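# Rotate fixture plate to put its empty nest nearest robot

## Task

Rotate the fixture's plate until its empty nest is the one closest to the robot, make sure the plunger's pin is fully seated in the plate, and finish with neither hand touching the plate, the plunger or the caps.

## Robot and tools

Robot: two six-joint arms, left_arm and right_arm, each with a two-finger gripper. Cameras: cam_high (fixed, 896x504), cam_left_wrist and cam_right_wrist (on the hands, each 896x504). A camera cable resting on a part counts as that hand touching it.

Frames. Scene frame: origin at table-top height midway between the two nominal arm bases, +z up, +x out over the table, left_arm on the +y side (image left/right may not match). Calibrated bases in the scene frame: left_arm at (+0.017, +0.313, +0.018) m, quat_wxyz (+1.000, 0, 0, +0.004); right_arm at (-0.035, -0.314, +0.036) m, quat_wxyz (+1.000, 0, 0, -0.004). Up is +z in both base frames. Each arm's end_effector_position (metres) and end_effector_quat_wxyz are given in that arm's own base frame, as is a wrist camera's pose; fixed cameras and the table use the scene frame. Printed hand poses may be off by a few centimetres, more at long reach. The gripper's fingers point along its +z axis and close along its y axis; end_effector_position is the point between the pads, just under 1 cm behind the tips.

Row layout (used by every moving call): one flat list of 14 numbers covering both arms, always all 14 even if one arm is idle. First left_arm: shoulder, elbow, waist, wrist pitch, wrist yaw, wrist roll, opening; then right_arm in the same seven-slot order. Use this order only. Joint numbers are absolute target angles in radians (not offsets). Stated ranges: shoulder 0.000 to 3.142, elbow 0.000 to 3.142, waist -2.618 to 3.054, wrist pitch -1.571 to 1.571, wrist yaw -1.571 to 1.571, wrist roll -2.094 to 2.094. A real end may sit up to 0.059 rad either side of these; a target beyond an end by more than 0.059 rad and farther out than the joint's last reading is rejected. Targets past the real end are clipped there, sometimes reported as "joint sent to its limit" (absence of that line proves nothing). Opening is an absolute command from -1 (closed, 0 mm) to +1 (fully open, about 87 mm); roughly 69 mm at +0.5, 43 mm at 0, 18 mm at -0.5. A 0 is a real command, so to leave a gripper alone repeat its current command.

Tools.
execute_actions(actions, cameras): actions is a list of actions; each action is a table of up to 15 rows, one row per 1/30 s step, with the final row held through the rest of the 15 steps. An empty list just reports state and images. Per step each joint's target is kept within a lead of its measured angle (0.339 rad for waist, shoulder, elbow; 2.2 for the wrist joints), and if targets would put a gripper over 200 mm from where it is, that arm's targets are scaled back, so long motions need several actions.
move(target, speed, blend, opening_speed, blocking, cameras): target is one 14-number row or a list of up to 15 rows, all absolute angles; joints are interpolated together so the hand follows a curve with no collision avoidance. speed: rad/s for the joint with the farthest to go, 0.01 to 12.57, default 0.5, one value or one per target. blend: rad corner rounding per waypoint, default 0. opening_speed: rate of opening change per second, at least 0.2. The first row's openings are sent at the start; later rows' openings are applied after arriving and coming to rest. blocking=false returns after about 0.5 s while motion continues; a new move replaces the running one. Paths take at least 0.5 s and stop short if over 10 s. The "move:" line reports done, off_target (resting more than 0.035 rad off), moving, held or fault, plus limits=held if steps were withheld. Done does not mean contact is absent.
wait(seconds 0 to 10): holds the last commands; a running move continues.
stop(): brakes a running move; needs braking room.
zoom_image(camera, region [x0, y0, x1, y1] in pixels, at most 504x504): closer look at the latest image of a camera included in the newest results.
finished_scene(scene): ends the current scene, giving its number; irreversible.

Results. Joint positions and Joint velocities list each arm's joints in the order above (rad, rad/s), then the gripper reading from 0 (closed) to 1 (open). "within noise" means the arm is still. Joint targets shows what joints are driven to now; resend these to hold a joint. Tool commands shows present gripper commands. grip_measured is the gripper reading on the -1 to +1 command scale, with up to about 1 mm error. Joint torques follow joint order without the gripper, include gravity and offsets, positive toward larger angles; the first three joints wrap at ±28 N m. "joint command not followed" means the clearance check altered some steps (it does not keep the grippers apart). The robot keeps moving or holding while you compose a reply.

Gripping: after first contact, command about 0.04 below the grip_measured reading for a full-force hold (less for lighter); fast closes squeeze harder.

Cautions: friction and weight can leave joints short, and tiny turns may not happen. Faster moves and targets set deeper past contact press harder, so approach slowly. Avoid hitting or pressing between the arms, and never close one gripper on the other's fingers. Do not drop parts, release moving parts, slam, or push very hard; nothing may fall off or be left off the table. Loose objects may occasionally be nudged. Avoid long stretched-out holds or pushing into unreachable poses: motors heat, a MOTOR HOT line appears at 75 °C, at 90 °C that arm folds and idles, and at 100 °C it goes limp.

Each tool is called after "Call:" by a JSON object that holds its "op" and its "data".

## Session

Call:
{"op": "execute_actions", "data": {"actions": []}}

Scene clock: 0.00 s.
left_arm: end_effector_position=(+0.3564, +0.0111, +0.0247) grip_measured=+1.000 end_effector_quat_wxyz=(+0.533, -0.051, +0.844, +0.029) | right_arm: end_effector_position=(+0.3667, -0.0138, +0.0435) grip_measured=+0.967 end_effector_quat_wxyz=(+0.564, +0.033, +0.824, +0.036)
Joint names: [shoulder, elbow, waist, wrist pitch, wrist yaw, wrist roll]
Joint positions: left_arm=[1.518 0.315 -0.022 0.754 -0.123 -0.064 1] | right_arm=[1.504 0.32 -0.099 0.812 -0.115 0.06 0.983]
Joint velocities: within noise
Joint torques (N m): no reading
Motor temperatures (°C): left_arm=[41 36 25 33 25 28 29] | right_arm=[37 34 27 32 26 27 24]
Heat: left arm: 41 °C; right arm: 37 °C.
Joint targets: left_arm=[1.510 0.324 -0.022 0.764 -0.123 -0.064] | right_arm=[1.495 0.332 -0.099 0.831 -0.115 0.060]
Tool commands: left_gripper/opening=+1.0 right_gripper/opening=+1.0

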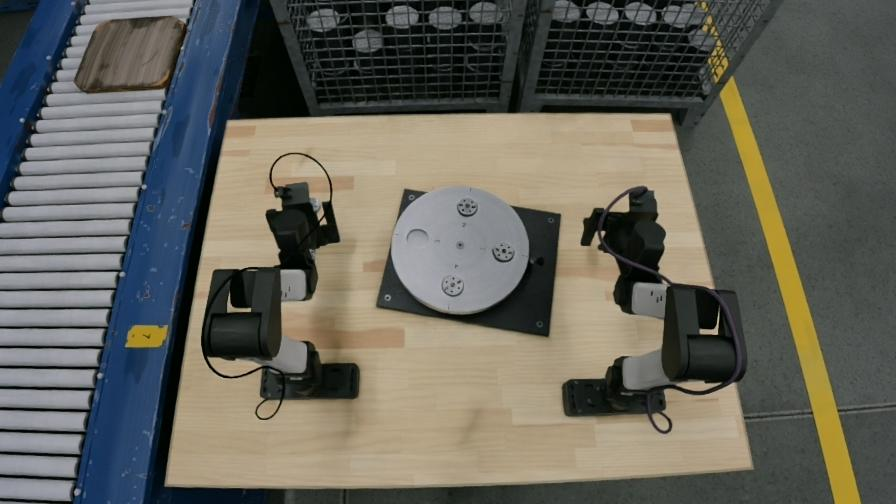

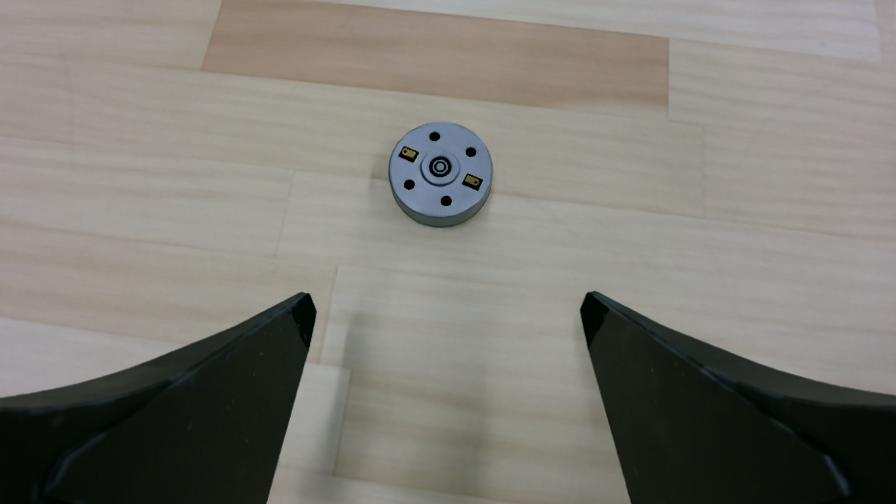

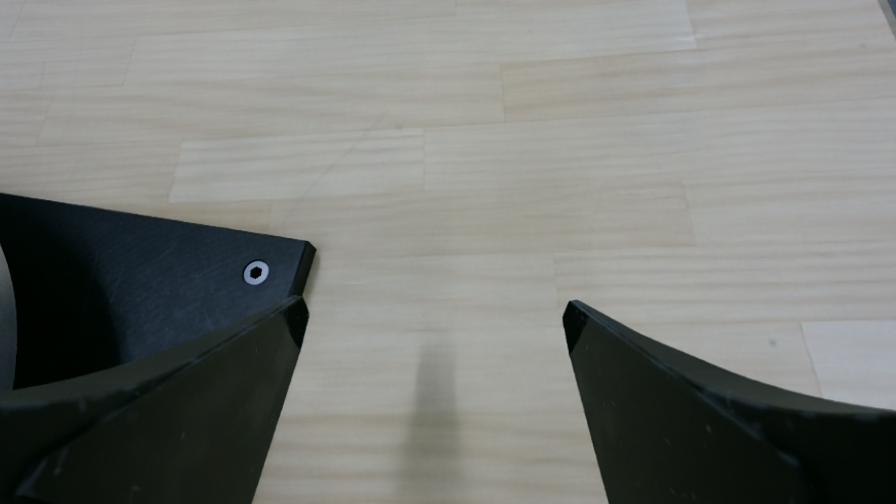

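Call:
{"op": "zoom_image", "data": {"camera": "cam_high", "region": [360, 170, 580, 350]}}

Call:
{"op": "zoom_image", "data": {"camera": "cam_high", "region": [490, 210, 580, 300]}}

Scaled by 2.291 from the camera's 896x504 image, which has a finer 1280x720 frame.

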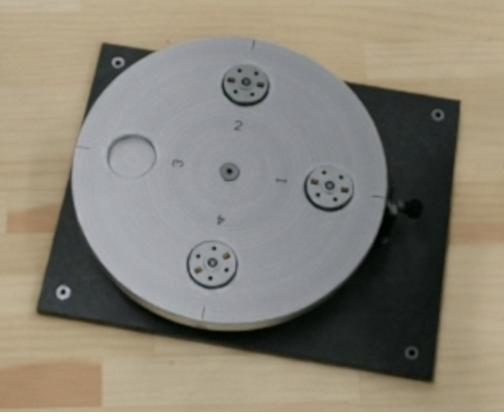

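Scaled by 5.600 from the camera's 896x504 image, which has a finer 1280x720 frame.

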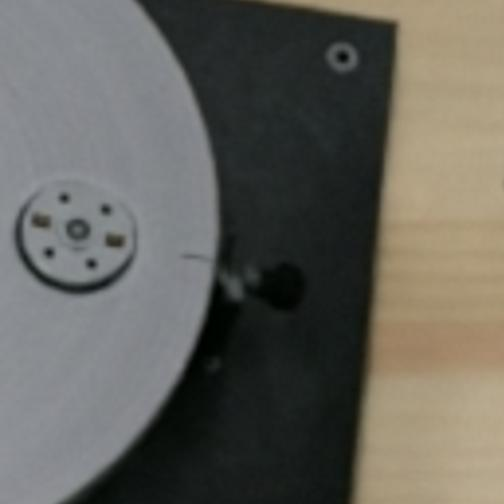

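Call:
{"op": "zoom_image", "data": {"camera": "cam_high", "region": [190, 130, 390, 430]}}

Call:
{"op": "zoom_image", "data": {"camera": "cam_high", "region": [540, 160, 760, 440]}}

Scaled by 1.680 from the camera's 896x504 image, which has a finer 1280x720 frame.

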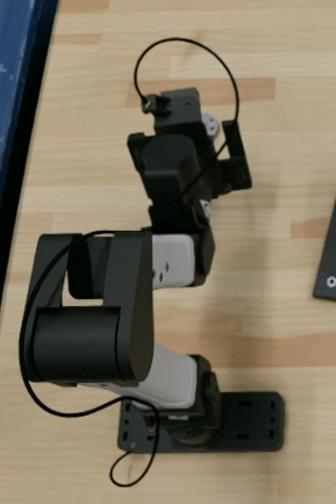

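Scaled by 1.800 from the camera's 896x504 image, which has a finer 1280x720 frame.

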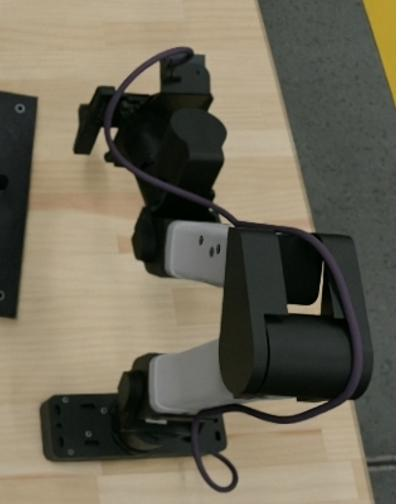

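Call:
{"op": "move", "data": {"target": [[1.51, 0.324, -0.022, 0.764, -0.123, -0.064, 1, 1.5, 0.8, 0.1, 0.2, -0.05, 0.03, 1], [1.51, 0.324, -0.022, 0.764, -0.123, -0.064, 1, 1.463, 1.379, 0.22, -1.116, 0, 0, 1]], "speed": 1.0, "blend": 0.1}}

Scene clock: 9.83 s.
left_arm: end_effector_position=(+0.3564, +0.0111, +0.0247) grip_measured=+1.000 end_effector_quat_wxyz=(+0.533, -0.051, +0.844, +0.029) | right_arm: end_effector_position=(+0.2796, +0.0628, +0.1526) grip_measured=+0.967 end_effector_quat_wxyz=(+0.157, -0.101, +0.982, +0.023)
Joint names: [shoulder, elbow, waist, wrist pitch, wrist yaw, wrist roll]
Joint positions: left_arm=[1.518 0.315 -0.022 0.754 -0.123 -0.064 1] | right_arm=[1.485 1.348 0.213 -1.117 -0.01 0.009 0.983]
Joint velocities: within noise
Joint torques (N m): left_arm=[-6.28 6.09 -0.09 1.97 -0.01 0.03] | right_arm=[-6.34 8.42 0.03 1.06 0.06 -0.17]
Motor temperatures (°C): left_arm=[42 37 25 34 25 28 29] | right_arm=[37 34 26 34 26 27 24]
Heat: left arm: 42 °C; right arm: 37 °C.
Joint targets: left_arm=[1.510 0.324 -0.022 0.764 -0.123 -0.064] | right_arm=[1.463 1.379 0.220 -1.116 0.000 0.000]
move: done

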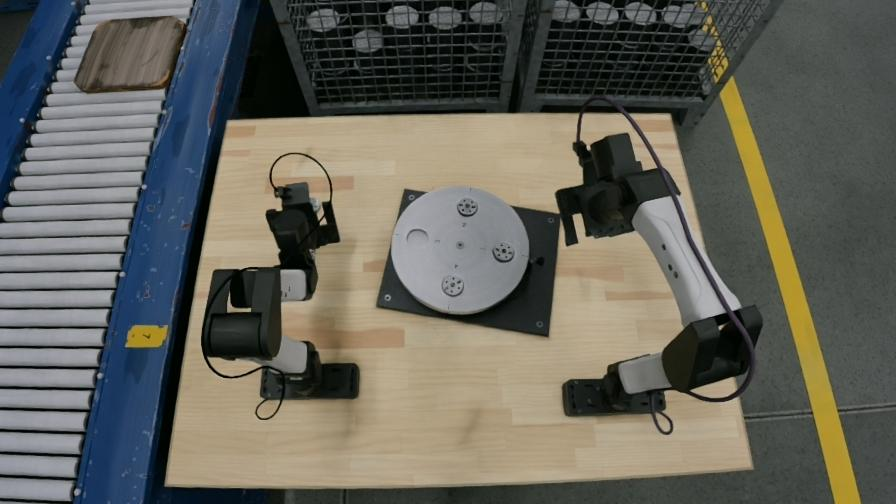

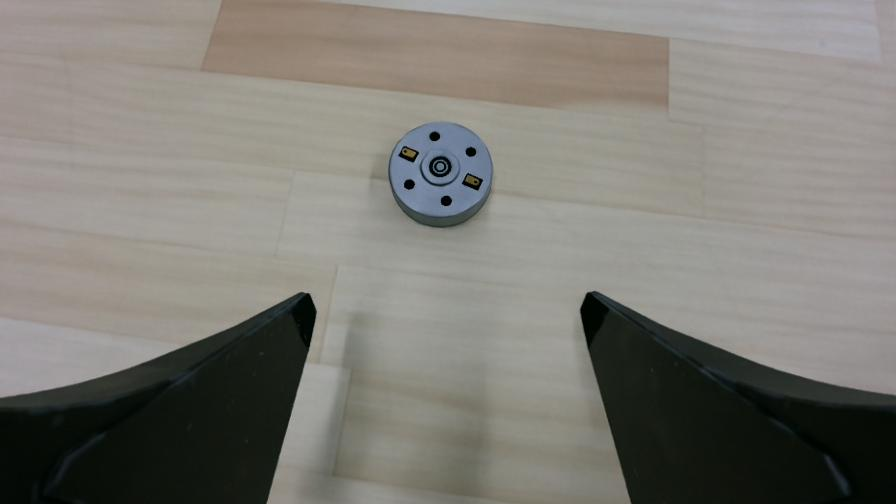

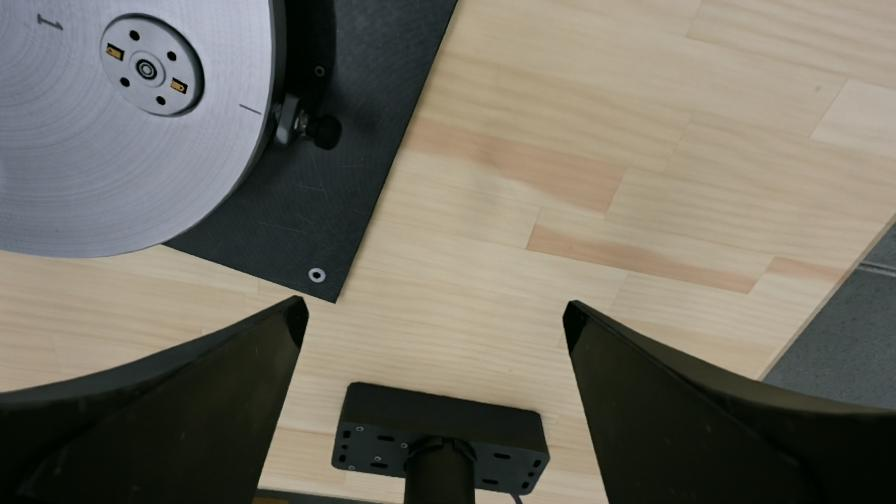

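Call:
{"op": "move", "data": {"target": [1.51, 0.324, -0.022, 0.764, -0.123, -0.064, 1, 1.463, 1.379, 0.22, -0.3, 0, 0, 1], "speed": 1.0, "cameras": ["cam_right_wrist"]}}

Call:
{"op": "move", "data": {"target": [1.51, 0.324, -0.022, 0.764, -0.123, -0.064, 1, 1.463, 1.379, 0.22, -0.3, 0.5, 0, 1], "speed": 1.0, "cameras": ["cam_right_wrist"]}}

Call:
{"op": "move", "data": {"target": [1.51, 0.324, -0.022, 0.764, -0.123, -0.064, 1, 1.463, 1.379, 0.22, -1.116, 0, 0.8, 1], "speed": 1.0, "cameras": ["cam_right_wrist"]}}

Scene clock: 13.33 s.
left_arm: end_effector_position=(+0.3564, +0.0111, +0.0247) grip_measured=+1.000 end_effector_quat_wxyz=(+0.533, -0.051, +0.844, +0.029) | right_arm: end_effector_position=(+0.4404, +0.0974, +0.2516) grip_measured=+0.967 end_effector_quat_wxyz=(+0.518, -0.090, +0.849, +0.062)
Joint names: [shoulder, elbow, waist, wrist pitch, wrist yaw, wrist roll]
Joint positions: left_arm=[1.518 0.315 -0.022 0.754 -0.123 -0.064 1] | right_arm=[1.485 1.348 0.213 -0.338 -0.01 0.008 0.983]
Joint velocities: within noise
Joint torques (N m): left_arm=[-6.28 6.06 -0.1 1.96 -0.01 0.02] | right_arm=[-6.97 9.17 0.05 2.28 0.04 -0.17]
Motor temperatures (°C): left_arm=[42 37 25 35 25 28 29] | right_arm=[38 35 26 34 26 27 24]
Heat: left arm: 42 °C; right arm: 38 °C.
Joint targets: left_arm=[1.510 0.324 -0.022 0.764 -0.123 -0.064] | right_arm=[1.463 1.379 0.220 -0.300 0.000 0.000]
move: off_target (right_arm); right_arm: the wrist pitch is farthest, 0.038 rad from its target
Images, in order (width x height): cam_right_wrist 896x504.

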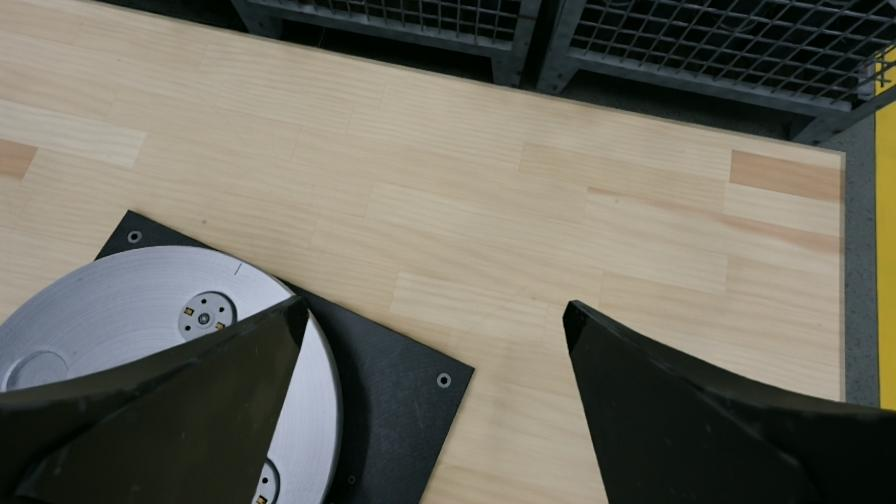

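Scene clock: 14.73 s.
left_arm: end_effector_position=(+0.3564, +0.0111, +0.0247) grip_measured=+1.000 end_effector_quat_wxyz=(+0.533, -0.051, +0.844, +0.029) | right_arm: end_effector_position=(+0.4409, +0.0115, +0.2614) grip_measured=+0.967 end_effector_quat_wxyz=(+0.526, +0.040, +0.836, -0.149)
Joint names: [shoulder, elbow, waist, wrist pitch, wrist yaw, wrist roll]
Joint positions: left_arm=[1.518 0.315 -0.022 0.754 -0.123 -0.064 1] | right_arm=[1.485 1.348 0.213 -0.335 0.488 0.005 0.983]
Joint velocities: within noise
Joint torques (N m): left_arm=[-6.3 6.09 -0.06 1.97 -0.01 0.02] | right_arm=[-6.91 9.09 0.03 2.19 0.15 -0.12]
Motor temperatures (°C): left_arm=[42 37 25 35 25 28 29] | right_arm=[38 35 26 34 26 27 24]
Heat: left arm: 42 °C; right arm: 38 °C.
Joint targets: left_arm=[1.510 0.324 -0.022 0.764 -0.123 -0.064] | right_arm=[1.463 1.379 0.220 -0.300 0.500 0.000]
move: done
Images, in order (width x height): cam_right_wrist 896x504.

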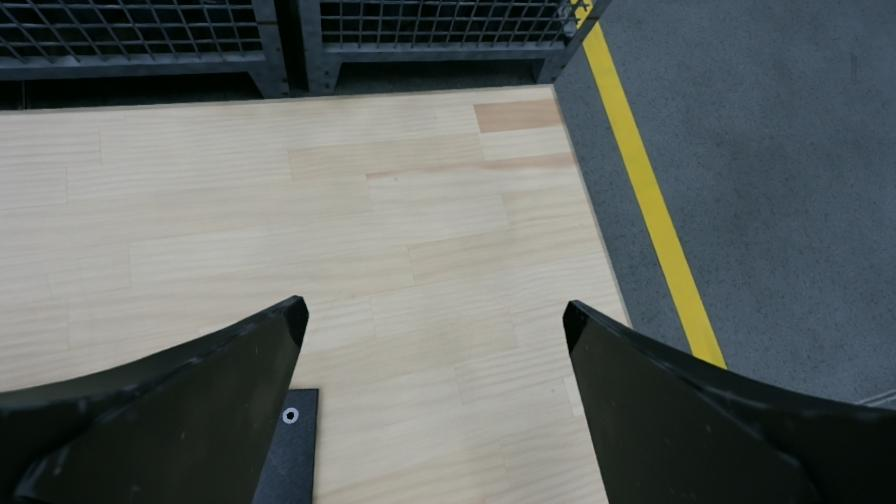

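Scene clock: 16.50 s.
left_arm: end_effector_position=(+0.3564, +0.0111, +0.0247) grip_measured=+1.000 end_effector_quat_wxyz=(+0.533, -0.051, +0.844, +0.029) | right_arm: end_effector_position=(+0.2858, +0.0907, +0.1563) grip_measured=+0.967 end_effector_quat_wxyz=(+0.141, +0.282, +0.946, +0.073)
Joint names: [shoulder, elbow, waist, wrist pitch, wrist yaw, wrist roll]
Joint positions: left_arm=[1.518 0.315 -0.022 0.754 -0.123 -0.064 1] | right_arm=[1.485 1.348 0.213 -1.116 0.008 0.79 0.983]
Joint velocities: within noise
Joint torques (N m): left_arm=[-6.3 6.09 -0.08 1.98 0 0.03] | right_arm=[-6.31 8.38 0.03 1.02 -0.07 0.02]
Motor temperatures (°C): left_arm=[42 37 25 35 25 28 29] | right_arm=[38 35 26 34 26 27 24]
Heat: left arm: 42 °C; right arm: 38 °C.
Joint targets: left_arm=[1.510 0.324 -0.022 0.764 -0.123 -0.064] | right_arm=[1.463 1.379 0.220 -1.116 0.000 0.800]
move: done
Images, in order (width x height): cam_right_wrist 896x504.

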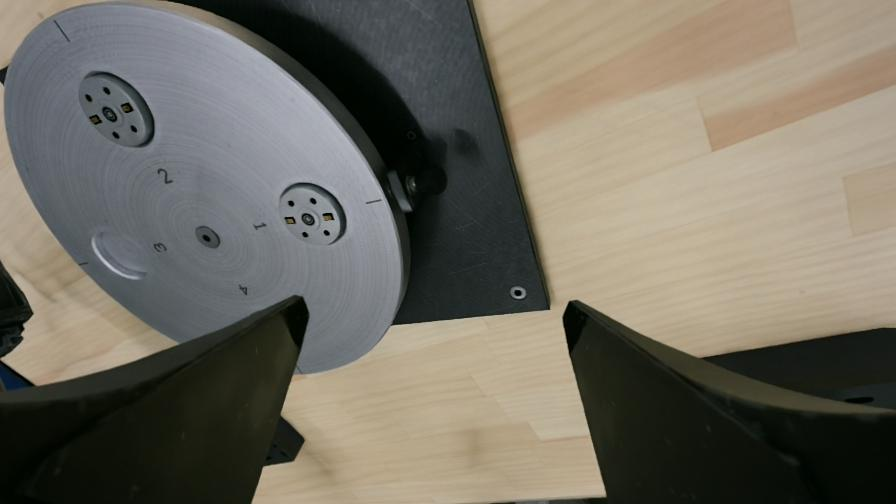

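Call:
{"op": "zoom_image", "data": {"camera": "cam_right_wrist", "region": [340, 100, 520, 260]}}

Scaled by 2.800 from the camera's 896x504 image, which has a finer 1280x720 frame.

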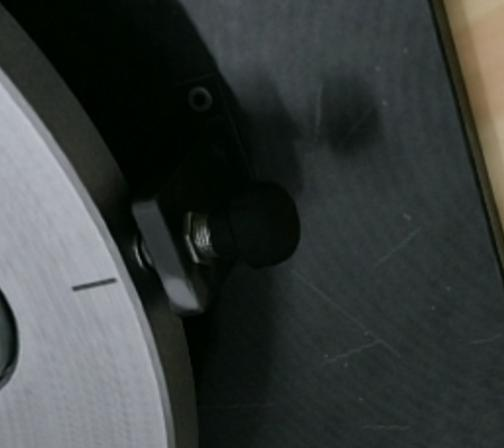

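Call:
{"op": "execute_actions", "data": {"actions": []}}

Call:
{"op": "zoom_image", "data": {"camera": "cam_high", "region": [530, 110, 710, 290]}}

Scene clock: 29.20 s.
left_arm: end_effector_position=(+0.3564, +0.0111, +0.0247) grip_measured=+1.000 end_effector_quat_wxyz=(+0.533, -0.051, +0.844, +0.029) | right_arm: end_effector_position=(+0.2857, +0.0908, +0.1563) grip_measured=+0.967 end_effector_quat_wxyz=(+0.141, +0.282, +0.946, +0.073)
Joint names: [shoulder, elbow, waist, wrist pitch, wrist yaw, wrist roll]
Joint positions: left_arm=[1.518 0.315 -0.022 0.754 -0.123 -0.064 1] | right_arm=[1.485 1.348 0.213 -1.116 0.007 0.791 0.983]
Joint velocities: within noise
Joint torques (N m): left_arm=[-6.31 6.09 -0.05 1.97 0 0.02] | right_arm=[-6.31 8.38 0.06 1.01 -0.08 0.01]
Motor temperatures (°C): left_arm=[42 38 24 36 25 28 29] | right_arm=[38 36 26 33 26 26 24]
Heat: left arm: 42 °C; right arm: 38 °C.
Joint targets: left_arm=[1.510 0.324 -0.022 0.764 -0.123 -0.064] | right_arm=[1.463 1.379 0.220 -1.116 0.000 0.800]
Tool commands: left_gripper/opening=+1.0 right_gripper/opening=+1.0

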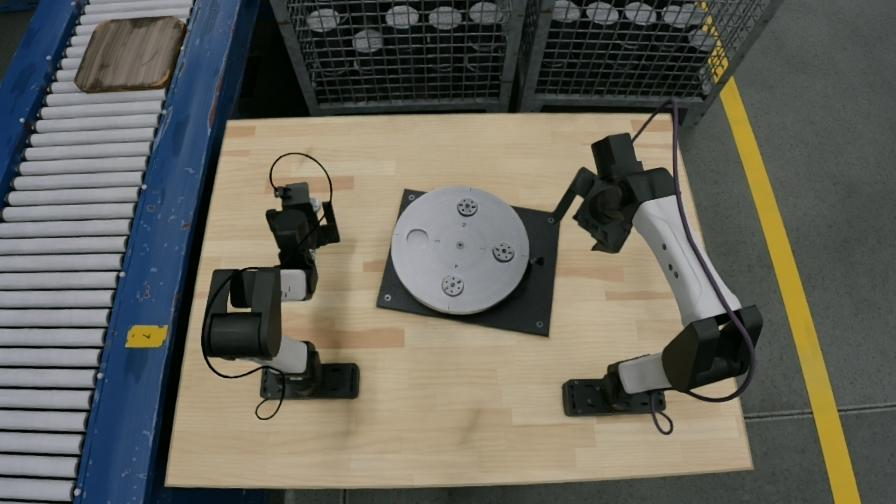

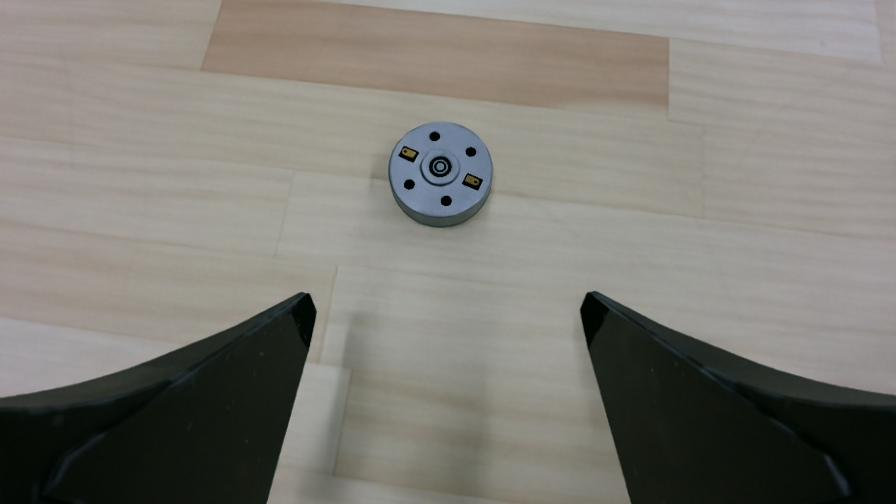

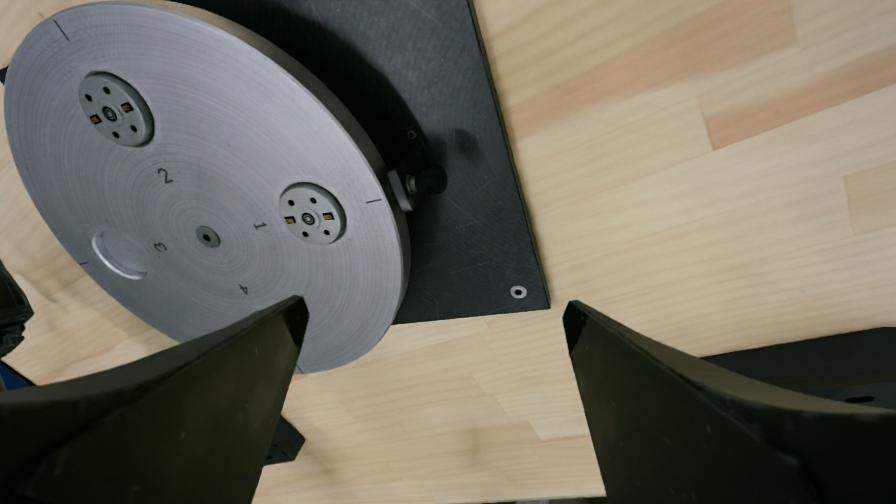

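Scaled by 2.800 from the camera's 896x504 image, which has a finer 1280x720 frame.

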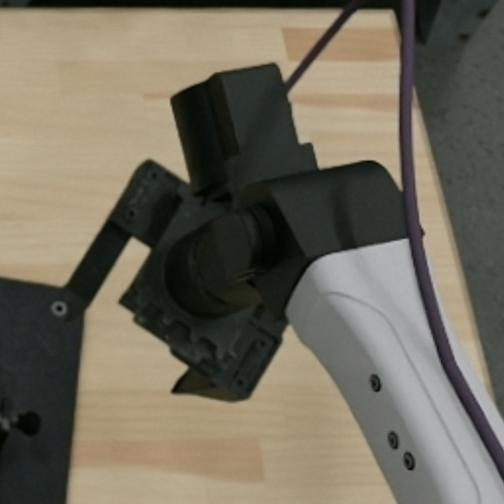

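Call:
{"op": "move", "data": {"target": [1.51, 0.324, -0.022, 0.764, -0.123, -0.064, 1, 1.633, 1.322, 0.441, -0.937, 0, -0.955, 1], "speed": 0.8, "cameras": ["cam_high", "cam_right_wrist"]}}

Scene clock: 34.30 s.
left_arm: end_effector_position=(+0.3564, +0.0111, +0.0247) grip_measured=+1.000 end_effector_quat_wxyz=(+0.533, -0.051, +0.844, +0.029) | right_arm: end_effector_position=(+0.3225, +0.1113, +0.1160) grip_measured=+0.967 end_effector_quat_wxyz=(+0.147, -0.629, +0.762, -0.042)
Joint names: [shoulder, elbow, waist, wrist pitch, wrist yaw, wrist roll]
Joint positions: left_arm=[1.518 0.315 -0.022 0.754 -0.123 -0.064 1] | right_arm=[1.629 1.325 0.435 -0.959 0.007 -0.945 0.983]
Joint velocities: within noise
Joint torques (N m): left_arm=[-6.31 6.02 -0.06 1.97 0 0.03] | right_arm=[-5.29 5.46 -0.02 1.22 -0.15 -0.15]
Motor temperatures (°C): left_arm=[42 38 24 36 25 28 29] | right_arm=[38 37 26 33 26 26 24]
Heat: left arm: 42 °C; right arm: 38 °C.
Joint targets: left_arm=[1.510 0.324 -0.022 0.764 -0.123 -0.064] | right_arm=[1.633 1.322 0.441 -0.937 0.000 -0.955]
move: done
Images, in order (width x height): cam_high 896x504, cam_right_wrist 896x504.

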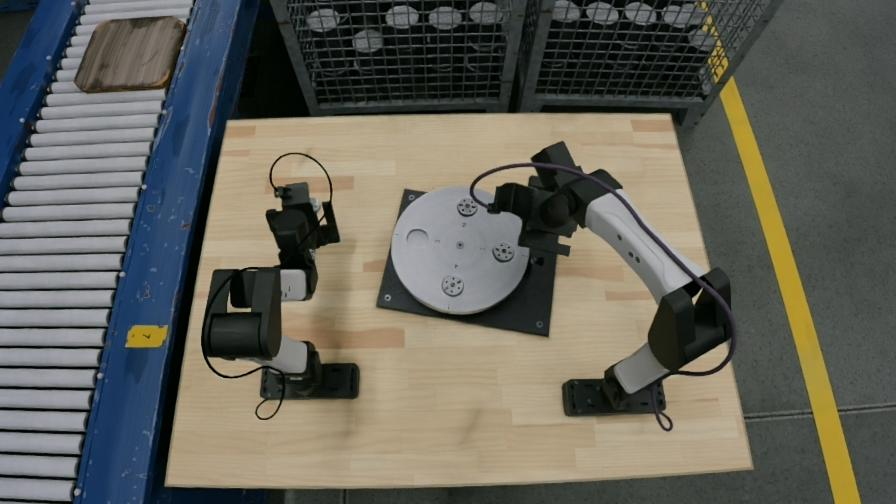

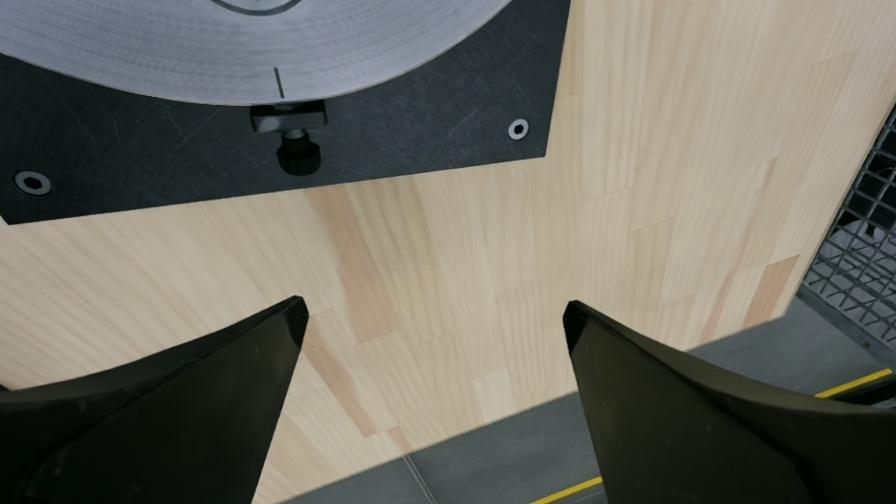

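Call:
{"op": "move", "data": {"target": [1.51, 0.324, -0.022, 0.764, -0.123, -0.064, 1, 1.712, 1.395, 0.226, -1.128, -0.227, -1.134, 1], "speed": 0.6, "cameras": ["cam_high", "cam_right_wrist"]}}

Scene clock: 39.03 s.
left_arm: end_effector_position=(+0.3564, +0.0111, +0.0247) grip_measured=+1.000 end_effector_quat_wxyz=(+0.533, -0.051, +0.844, +0.029) | right_arm: end_effector_position=(+0.3070, +0.0707, +0.0947) grip_measured=+0.967 end_effector_quat_wxyz=(+0.091, -0.625, +0.772, +0.072)
Joint names: [shoulder, elbow, waist, wrist pitch, wrist yaw, wrist roll]
Joint positions: left_arm=[1.518 0.315 -0.022 0.754 -0.123 -0.064 1] | right_arm=[1.708 1.363 0.227 -1.123 -0.21 -1.122 0.983]
Joint velocities: within noise
Joint torques (N m): left_arm=[-6.26 6.06 -0.06 1.97 0 0.02] | right_arm=[-5.56 8.2 -0.55 0.59 -0.33 -0.2]
Motor temperatures (°C): left_arm=[43 38 24 37 25 28 29] | right_arm=[39 37 26 33 26 26 24]
Heat: left arm: 43 °C; right arm: 39 °C.
Joint targets: left_arm=[1.510 0.324 -0.022 0.764 -0.123 -0.064] | right_arm=[1.712 1.395 0.226 -1.128 -0.227 -1.134]
move: done
Images, in order (width x height): cam_high 896x504, cam_right_wrist 896x504.

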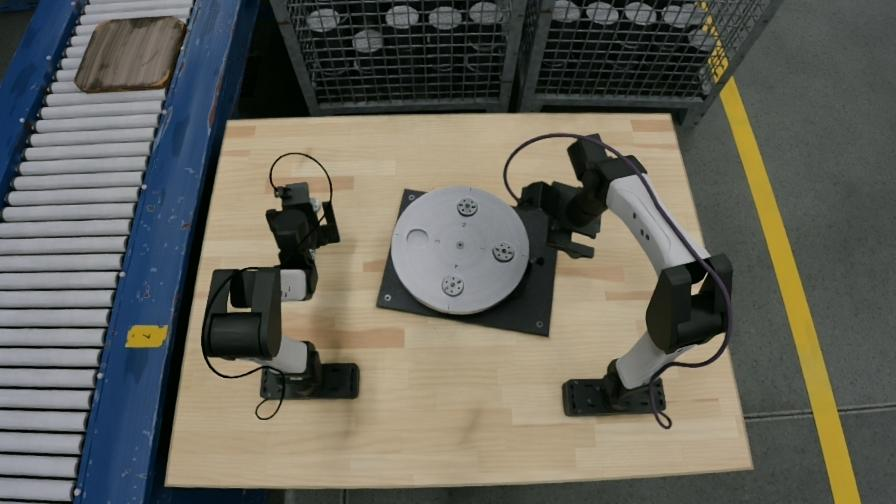

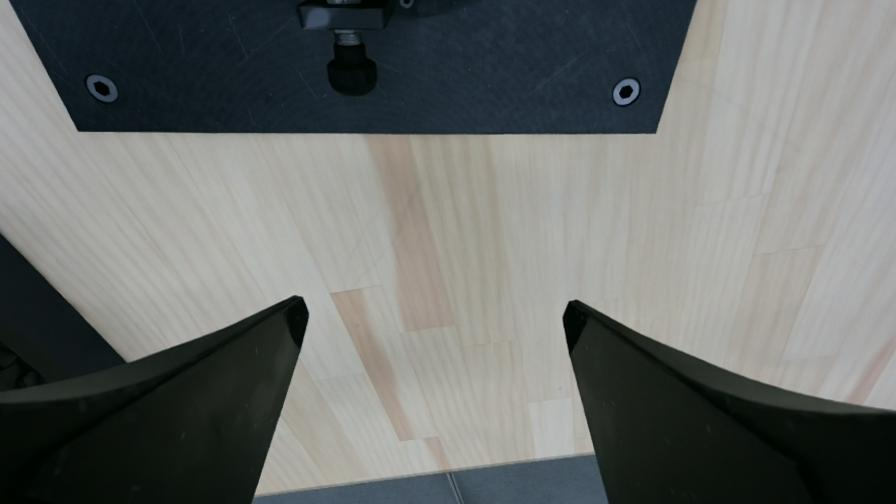

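Call:
{"op": "move", "data": {"target": [1.51, 0.324, -0.022, 0.764, -0.123, -0.064, 1, 1.706, 1.285, 0.4325, -0.985, -0.205, -0.9134, 1], "speed": 0.4, "cameras": ["cam_high", "cam_right_wrist"]}}

Scene clock: 48.00 s.
left_arm: end_effector_position=(+0.3564, +0.0111, +0.0247) grip_measured=+1.000 end_effector_quat_wxyz=(+0.533, -0.051, +0.844, +0.029) | right_arm: end_effector_position=(+0.2855, +0.1352, +0.0763) grip_measured=+0.967 end_effector_quat_wxyz=(+0.095, -0.626, +0.770, +0.083)
Joint names: [shoulder, elbow, waist, wrist pitch, wrist yaw, wrist roll]
Joint positions: left_arm=[1.518 0.315 -0.022 0.754 -0.123 -0.064 1] | right_arm=[1.708 1.288 0.429 -1.005 -0.209 -0.921 0.983]
Joint velocities: within noise
Joint torques (N m): left_arm=[-6.27 6.06 -0.09 1.97 0 0.03] | right_arm=[-6.09 5.22 -0.24 0.9 -0.13 0]
Motor temperatures (°C): left_arm=[43 38 24 37 25 28 29] | right_arm=[39 37 26 32 26 26 24]
Heat: left arm: 43 °C; right arm: 39 °C.
Joint targets: left_arm=[1.510 0.324 -0.022 0.764 -0.123 -0.064] | right_arm=[1.706 1.285 0.433 -0.985 -0.205 -0.913]
move: done
Images, in order (width x height): cam_high 896x504, cam_right_wrist 896x504.

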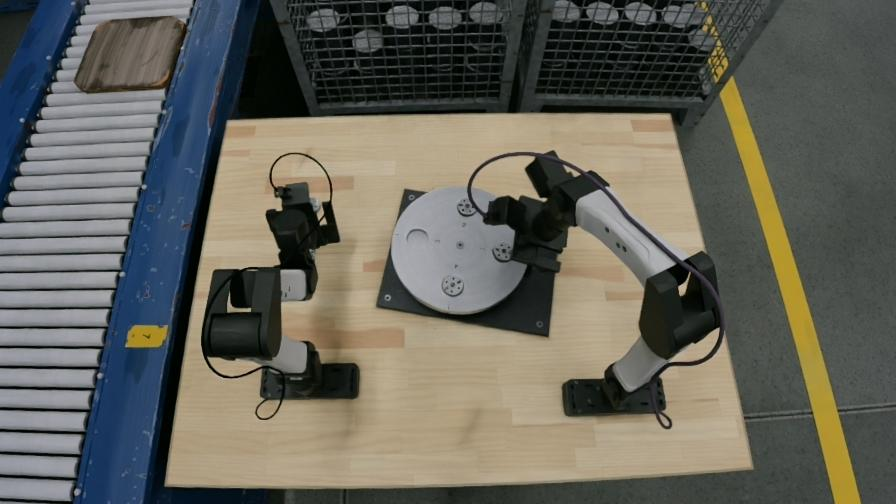

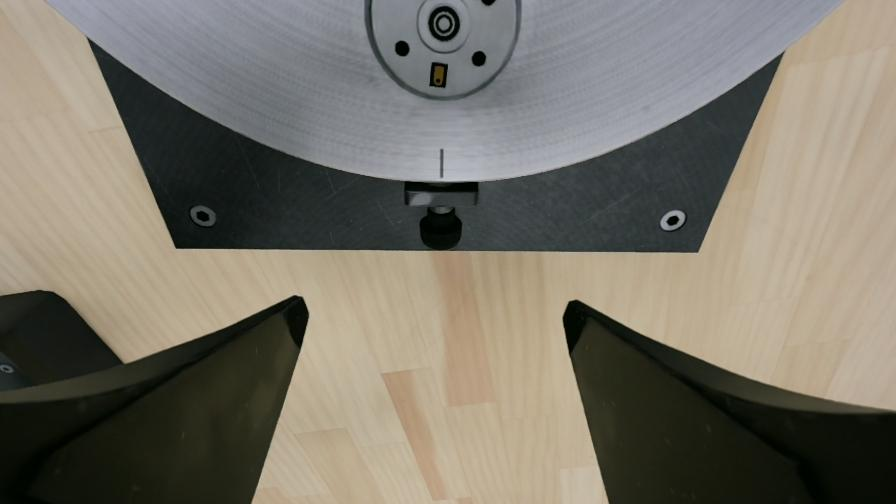

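Call:
{"op": "move", "data": {"target": [1.51, 0.324, -0.022, 0.764, -0.123, -0.064, 1, 1.746, 1.163, 0.4345, -0.82, -0.2, -0.9134, 1], "speed": 0.2, "cameras": ["cam_high", "cam_right_wrist"]}}

Scene clock: 51.97 s.
left_arm: end_effector_position=(+0.3564, +0.0111, +0.0247) grip_measured=+1.000 end_effector_quat_wxyz=(+0.533, -0.051, +0.844, +0.029) | right_arm: end_effector_position=(+0.2864, +0.1345, +0.0366) grip_measured=+0.967 end_effector_quat_wxyz=(+0.098, -0.626, +0.770, +0.080)
Joint names: [shoulder, elbow, waist, wrist pitch, wrist yaw, wrist roll]
Joint positions: left_arm=[1.518 0.315 -0.022 0.754 -0.123 -0.064 1] | right_arm=[1.743 1.165 0.429 -0.842 -0.203 -0.92 0.983]
Joint velocities: within noise
Joint torques (N m): left_arm=[-6.31 6.12 -0.09 1.97 0 0.03] | right_arm=[-5.79 5.11 -0.09 0.95 -0.14 0.01]
Motor temperatures (°C): left_arm=[43 39 24 37 25 28 29] | right_arm=[39 37 26 32 26 26 24]
Heat: left arm: 43 °C; right arm: 39 °C.
Joint targets: left_arm=[1.510 0.324 -0.022 0.764 -0.123 -0.064] | right_arm=[1.746 1.163 0.435 -0.820 -0.200 -0.914]
move: done
Images, in order (width x height): cam_high 896x504, cam_right_wrist 896x504.

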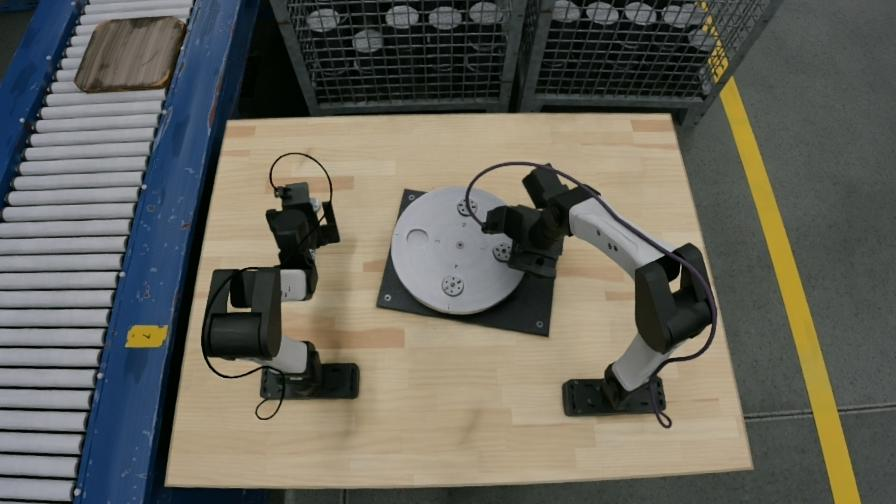

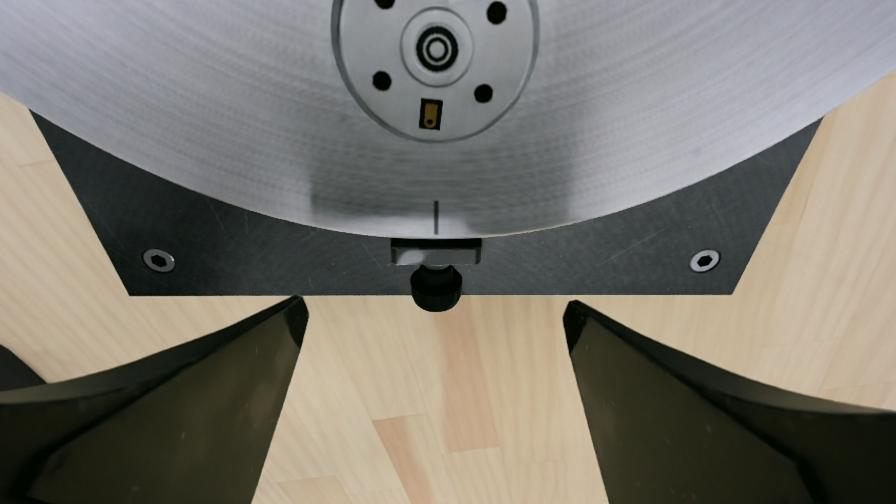

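Call:
{"op": "move", "data": {"target": [1.51, 0.324, -0.022, 0.764, -0.123, -0.064, 1, 1.793, 1.084, 0.4345, -0.692, -0.2, -0.9134, 1], "speed": 0.15, "cameras": ["cam_high", "cam_right_wrist"]}}

Scene clock: 53.77 s.
left_arm: end_effector_position=(+0.3564, +0.0111, +0.0247) grip_measured=+1.000 end_effector_quat_wxyz=(+0.533, -0.051, +0.844, +0.029) | right_arm: end_effector_position=(+0.2868, +0.1345, +0.0052) grip_measured=+0.967 end_effector_quat_wxyz=(+0.099, -0.626, +0.770, +0.079)
Joint names: [shoulder, elbow, waist, wrist pitch, wrist yaw, wrist roll]
Joint positions: left_arm=[1.518 0.315 -0.022 0.754 -0.123 -0.064 1] | right_arm=[1.789 1.087 0.429 -0.714 -0.203 -0.92 0.983]
Joint velocities: within noise
Joint torques (N m): left_arm=[-6.28 6.08 -0.08 1.97 -0.01 0.03] | right_arm=[-5.89 4.86 -0.09 0.95 -0.14 0]
Motor temperatures (°C): left_arm=[43 39 24 37 25 28 29] | right_arm=[39 37 26 32 26 26 24]
Heat: left arm: 43 °C; right arm: 39 °C.
Joint targets: left_arm=[1.510 0.324 -0.022 0.764 -0.123 -0.064] | right_arm=[1.793 1.084 0.435 -0.692 -0.200 -0.913]
move: done
Images, in order (width x height): cam_high 896x504, cam_right_wrist 896x504.

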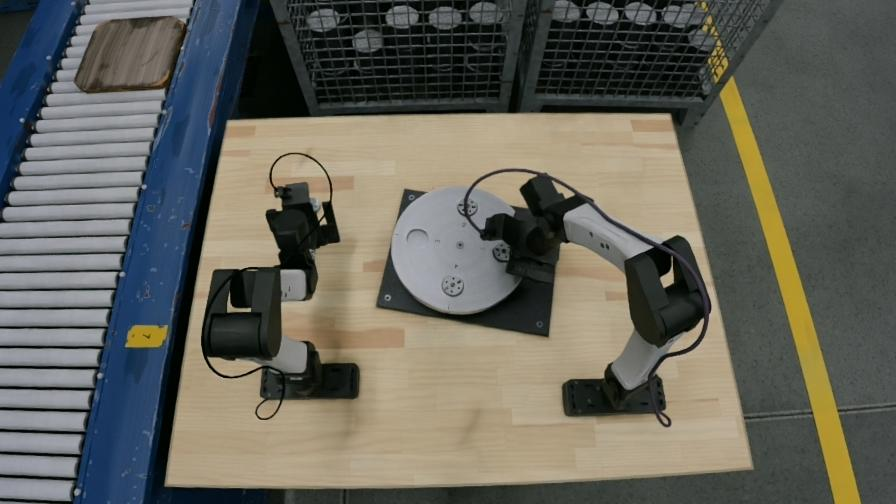

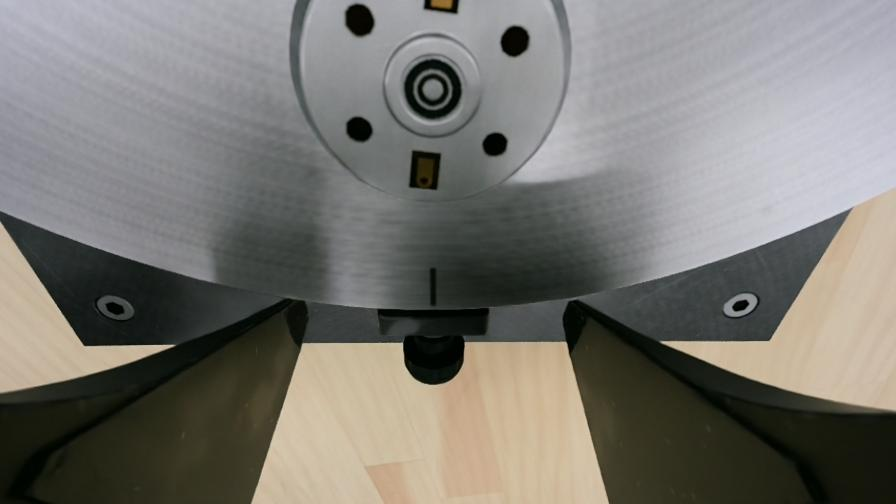

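Call:
{"op": "move", "data": {"target": [1.51, 0.324, -0.022, 0.764, -0.123, -0.064, 1, 1.793, 1.084, 0.4345, -0.692, -0.2, -0.9134, -0.35], "opening_speed": 0.8, "cameras": ["cam_right_wrist"]}}

Call:
{"op": "move", "data": {"target": [1.51, 0.324, -0.022, 0.764, -0.123, -0.064, 1, 1.793, 1.084, 0.4345, -0.692, -0.2, -0.9134, -0.6], "opening_speed": 0.2, "cameras": ["cam_right_wrist"]}}

Scene clock: 57.03 s.
left_arm: end_effector_position=(+0.3564, +0.0111, +0.0247) grip_measured=+1.000 end_effector_quat_wxyz=(+0.533, -0.051, +0.844, +0.029) | right_arm: end_effector_position=(+0.2865, +0.1346, +0.0052) grip_measured=-0.297 end_effector_quat_wxyz=(+0.098, -0.625, +0.771, +0.080)
Joint names: [shoulder, elbow, waist, wrist pitch, wrist yaw, wrist roll]
Joint positions: left_arm=[1.518 0.315 -0.022 0.754 -0.123 -0.064 1] | right_arm=[1.789 1.087 0.43 -0.715 -0.203 -0.917 0.352]
Joint velocities: within noise
Joint torques (N m): left_arm=[-6.3 6.06 -0.06 1.97 -0.01 0.02] | right_arm=[-5.89 4.83 -0.14 0.95 -0.14 -0.03]
Motor temperatures (°C): left_arm=[43 39 24 37 25 28 29] | right_arm=[39 37 26 32 26 26 24]
Heat: left arm: 43 °C; right arm: 39 °C.
Joint targets: left_arm=[1.510 0.324 -0.022 0.764 -0.123 -0.064] | right_arm=[1.793 1.084 0.434 -0.692 -0.200 -0.913]
move: done
Images, in order (width x height): cam_right_wrist 896x504.

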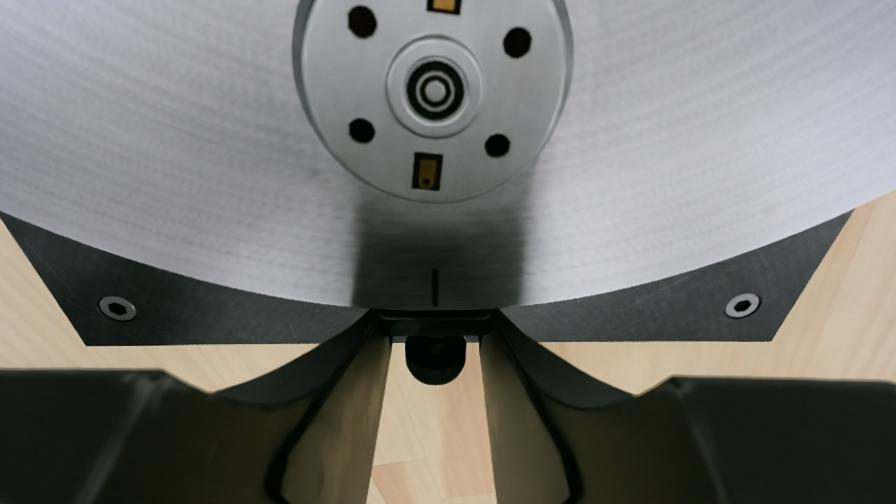

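Scene clock: 58.50 s.
left_arm: end_effector_position=(+0.3564, +0.0111, +0.0247) grip_measured=+1.000 end_effector_quat_wxyz=(+0.533, -0.051, +0.844, +0.029) | right_arm: end_effector_position=(+0.2865, +0.1346, +0.0052) grip_measured=-0.297 end_effector_quat_wxyz=(+0.098, -0.625, +0.771, +0.080)
Joint names: [shoulder, elbow, waist, wrist pitch, wrist yaw, wrist roll]
Joint positions: left_arm=[1.518 0.315 -0.022 0.754 -0.123 -0.064 1] | right_arm=[1.789 1.087 0.43 -0.715 -0.203 -0.917 0.352]
Joint velocities: within noise
Joint torques (N m): left_arm=[-6.28 6.08 -0.09 1.97 0 0.02] | right_arm=[-5.87 4.86 -0.14 0.95 -0.14 -0.03]
Motor temperatures (°C): left_arm=[43 39 24 37 25 28 29] | right_arm=[39 37 26 32 26 26 24]
Heat: left arm: 43 °C; right arm: 39 °C.
Joint targets: left_arm=[1.510 0.324 -0.022 0.764 -0.123 -0.064] | right_arm=[1.793 1.084 0.434 -0.692 -0.200 -0.914]
move: done
Images, in order (width x height): cam_right_wrist 896x504.

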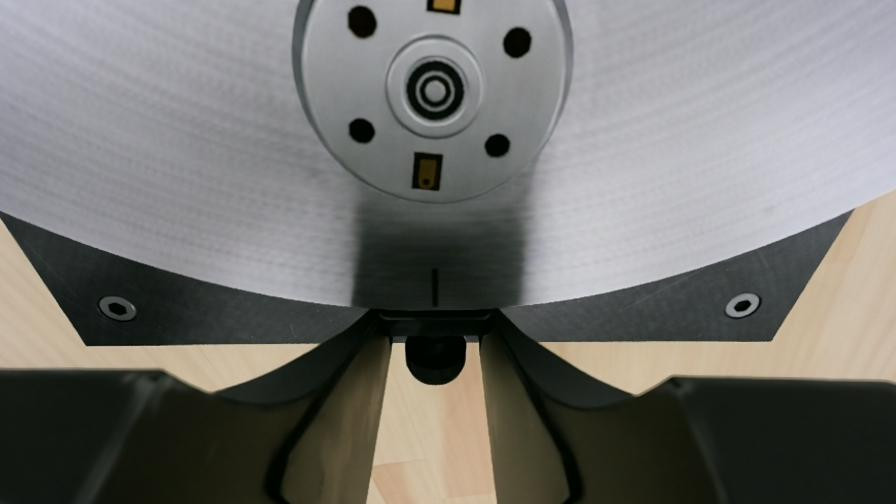

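Call:
{"op": "move", "data": {"target": [1.51, 0.324, -0.022, 0.764, -0.123, -0.064, 1, 1.793, 1.084, 0.4345, -0.692, -0.2, -0.9134, 0.1], "opening_speed": 0.5, "cameras": []}}

Call:
{"op": "move", "data": {"target": [1.51, 0.324, -0.022, 0.764, -0.123, -0.064, 1, 1.781, 1.0687, 0.4189, -0.692, -0.2023, -0.929, 0.1], "speed": 0.1, "cameras": ["cam_right_wrist"]}}

Scene clock: 62.03 s.
left_arm: end_effector_position=(+0.3564, +0.0111, +0.0247) grip_measured=+1.000 end_effector_quat_wxyz=(+0.533, -0.051, +0.844, +0.029) | right_arm: end_effector_position=(+0.2868, +0.1347, +0.0052) grip_measured=+0.100 end_effector_quat_wxyz=(+0.099, -0.625, +0.771, +0.079)
Joint names: [shoulder, elbow, waist, wrist pitch, wrist yaw, wrist roll]
Joint positions: left_arm=[1.518 0.315 -0.022 0.754 -0.123 -0.064 1] | right_arm=[1.789 1.087 0.43 -0.714 -0.203 -0.917 0.55]
Joint velocities: within noise
Joint torques (N m): left_arm=[-6.27 6.11 -0.08 1.97 0.01 0.02] | right_arm=[-5.89 4.86 -0.12 0.94 -0.14 -0.03]
Motor temperatures (°C): left_arm=[43 39 24 37 25 28 29] | right_arm=[40 37 26 31 26 26 24]
Heat: left arm: 43 °C; right arm: 40 °C.
Joint targets: left_arm=[1.510 0.324 -0.022 0.764 -0.123 -0.064] | right_arm=[1.793 1.084 0.434 -0.692 -0.200 -0.913]
move: done
No camera images: "cameras" was empty.

Scene clock: 62.80 s.
left_arm: end_effector_position=(+0.3564, +0.0111, +0.0247) grip_measured=+1.000 end_effector_quat_wxyz=(+0.533, -0.051, +0.844, +0.029) | right_arm: end_effector_position=(+0.2828, +0.1317, +0.0018) grip_measured=+0.100 end_effector_quat_wxyz=(+0.093, -0.624, +0.772, +0.081)
Joint names: [shoulder, elbow, waist, wrist pitch, wrist yaw, wrist roll]
Joint positions: left_arm=[1.518 0.315 -0.022 0.754 -0.123 -0.064 1] | right_arm=[1.789 1.072 0.426 -0.712 -0.203 -0.918 0.55]
Joint velocities: within noise
Joint torques (N m): left_arm=[-6.31 6.06 -0.08 1.98 0 0.03] | right_arm=[-6.84 4.71 -1.06 0.91 -0.17 -0.2]
Motor temperatures (°C): left_arm=[43 39 24 37 25 28 29] | right_arm=[40 37 26 31 26 26 24]
Heat: left arm: 43 °C; right arm: 40 °C.
Joint targets: left_arm=[1.510 0.324 -0.022 0.764 -0.123 -0.064] | right_arm=[1.781 1.069 0.419 -0.692 -0.202 -0.929]
move: done
Images, in order (width x height): cam_right_wrist 896x504.

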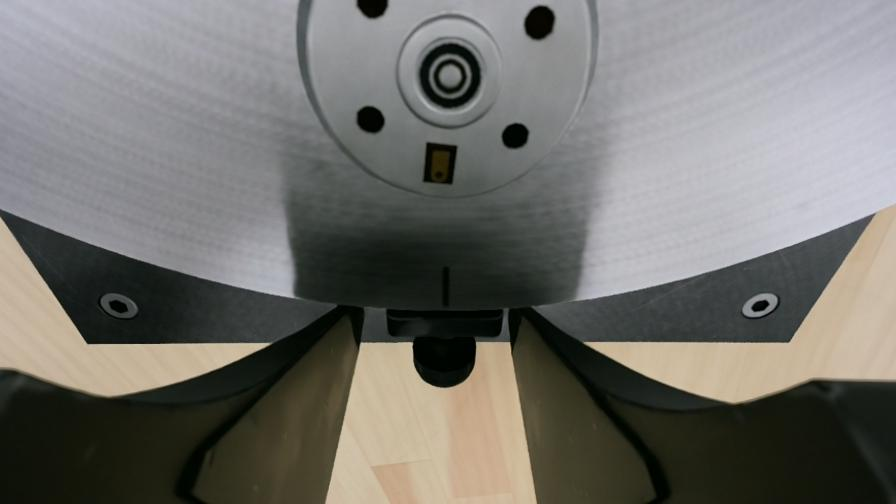

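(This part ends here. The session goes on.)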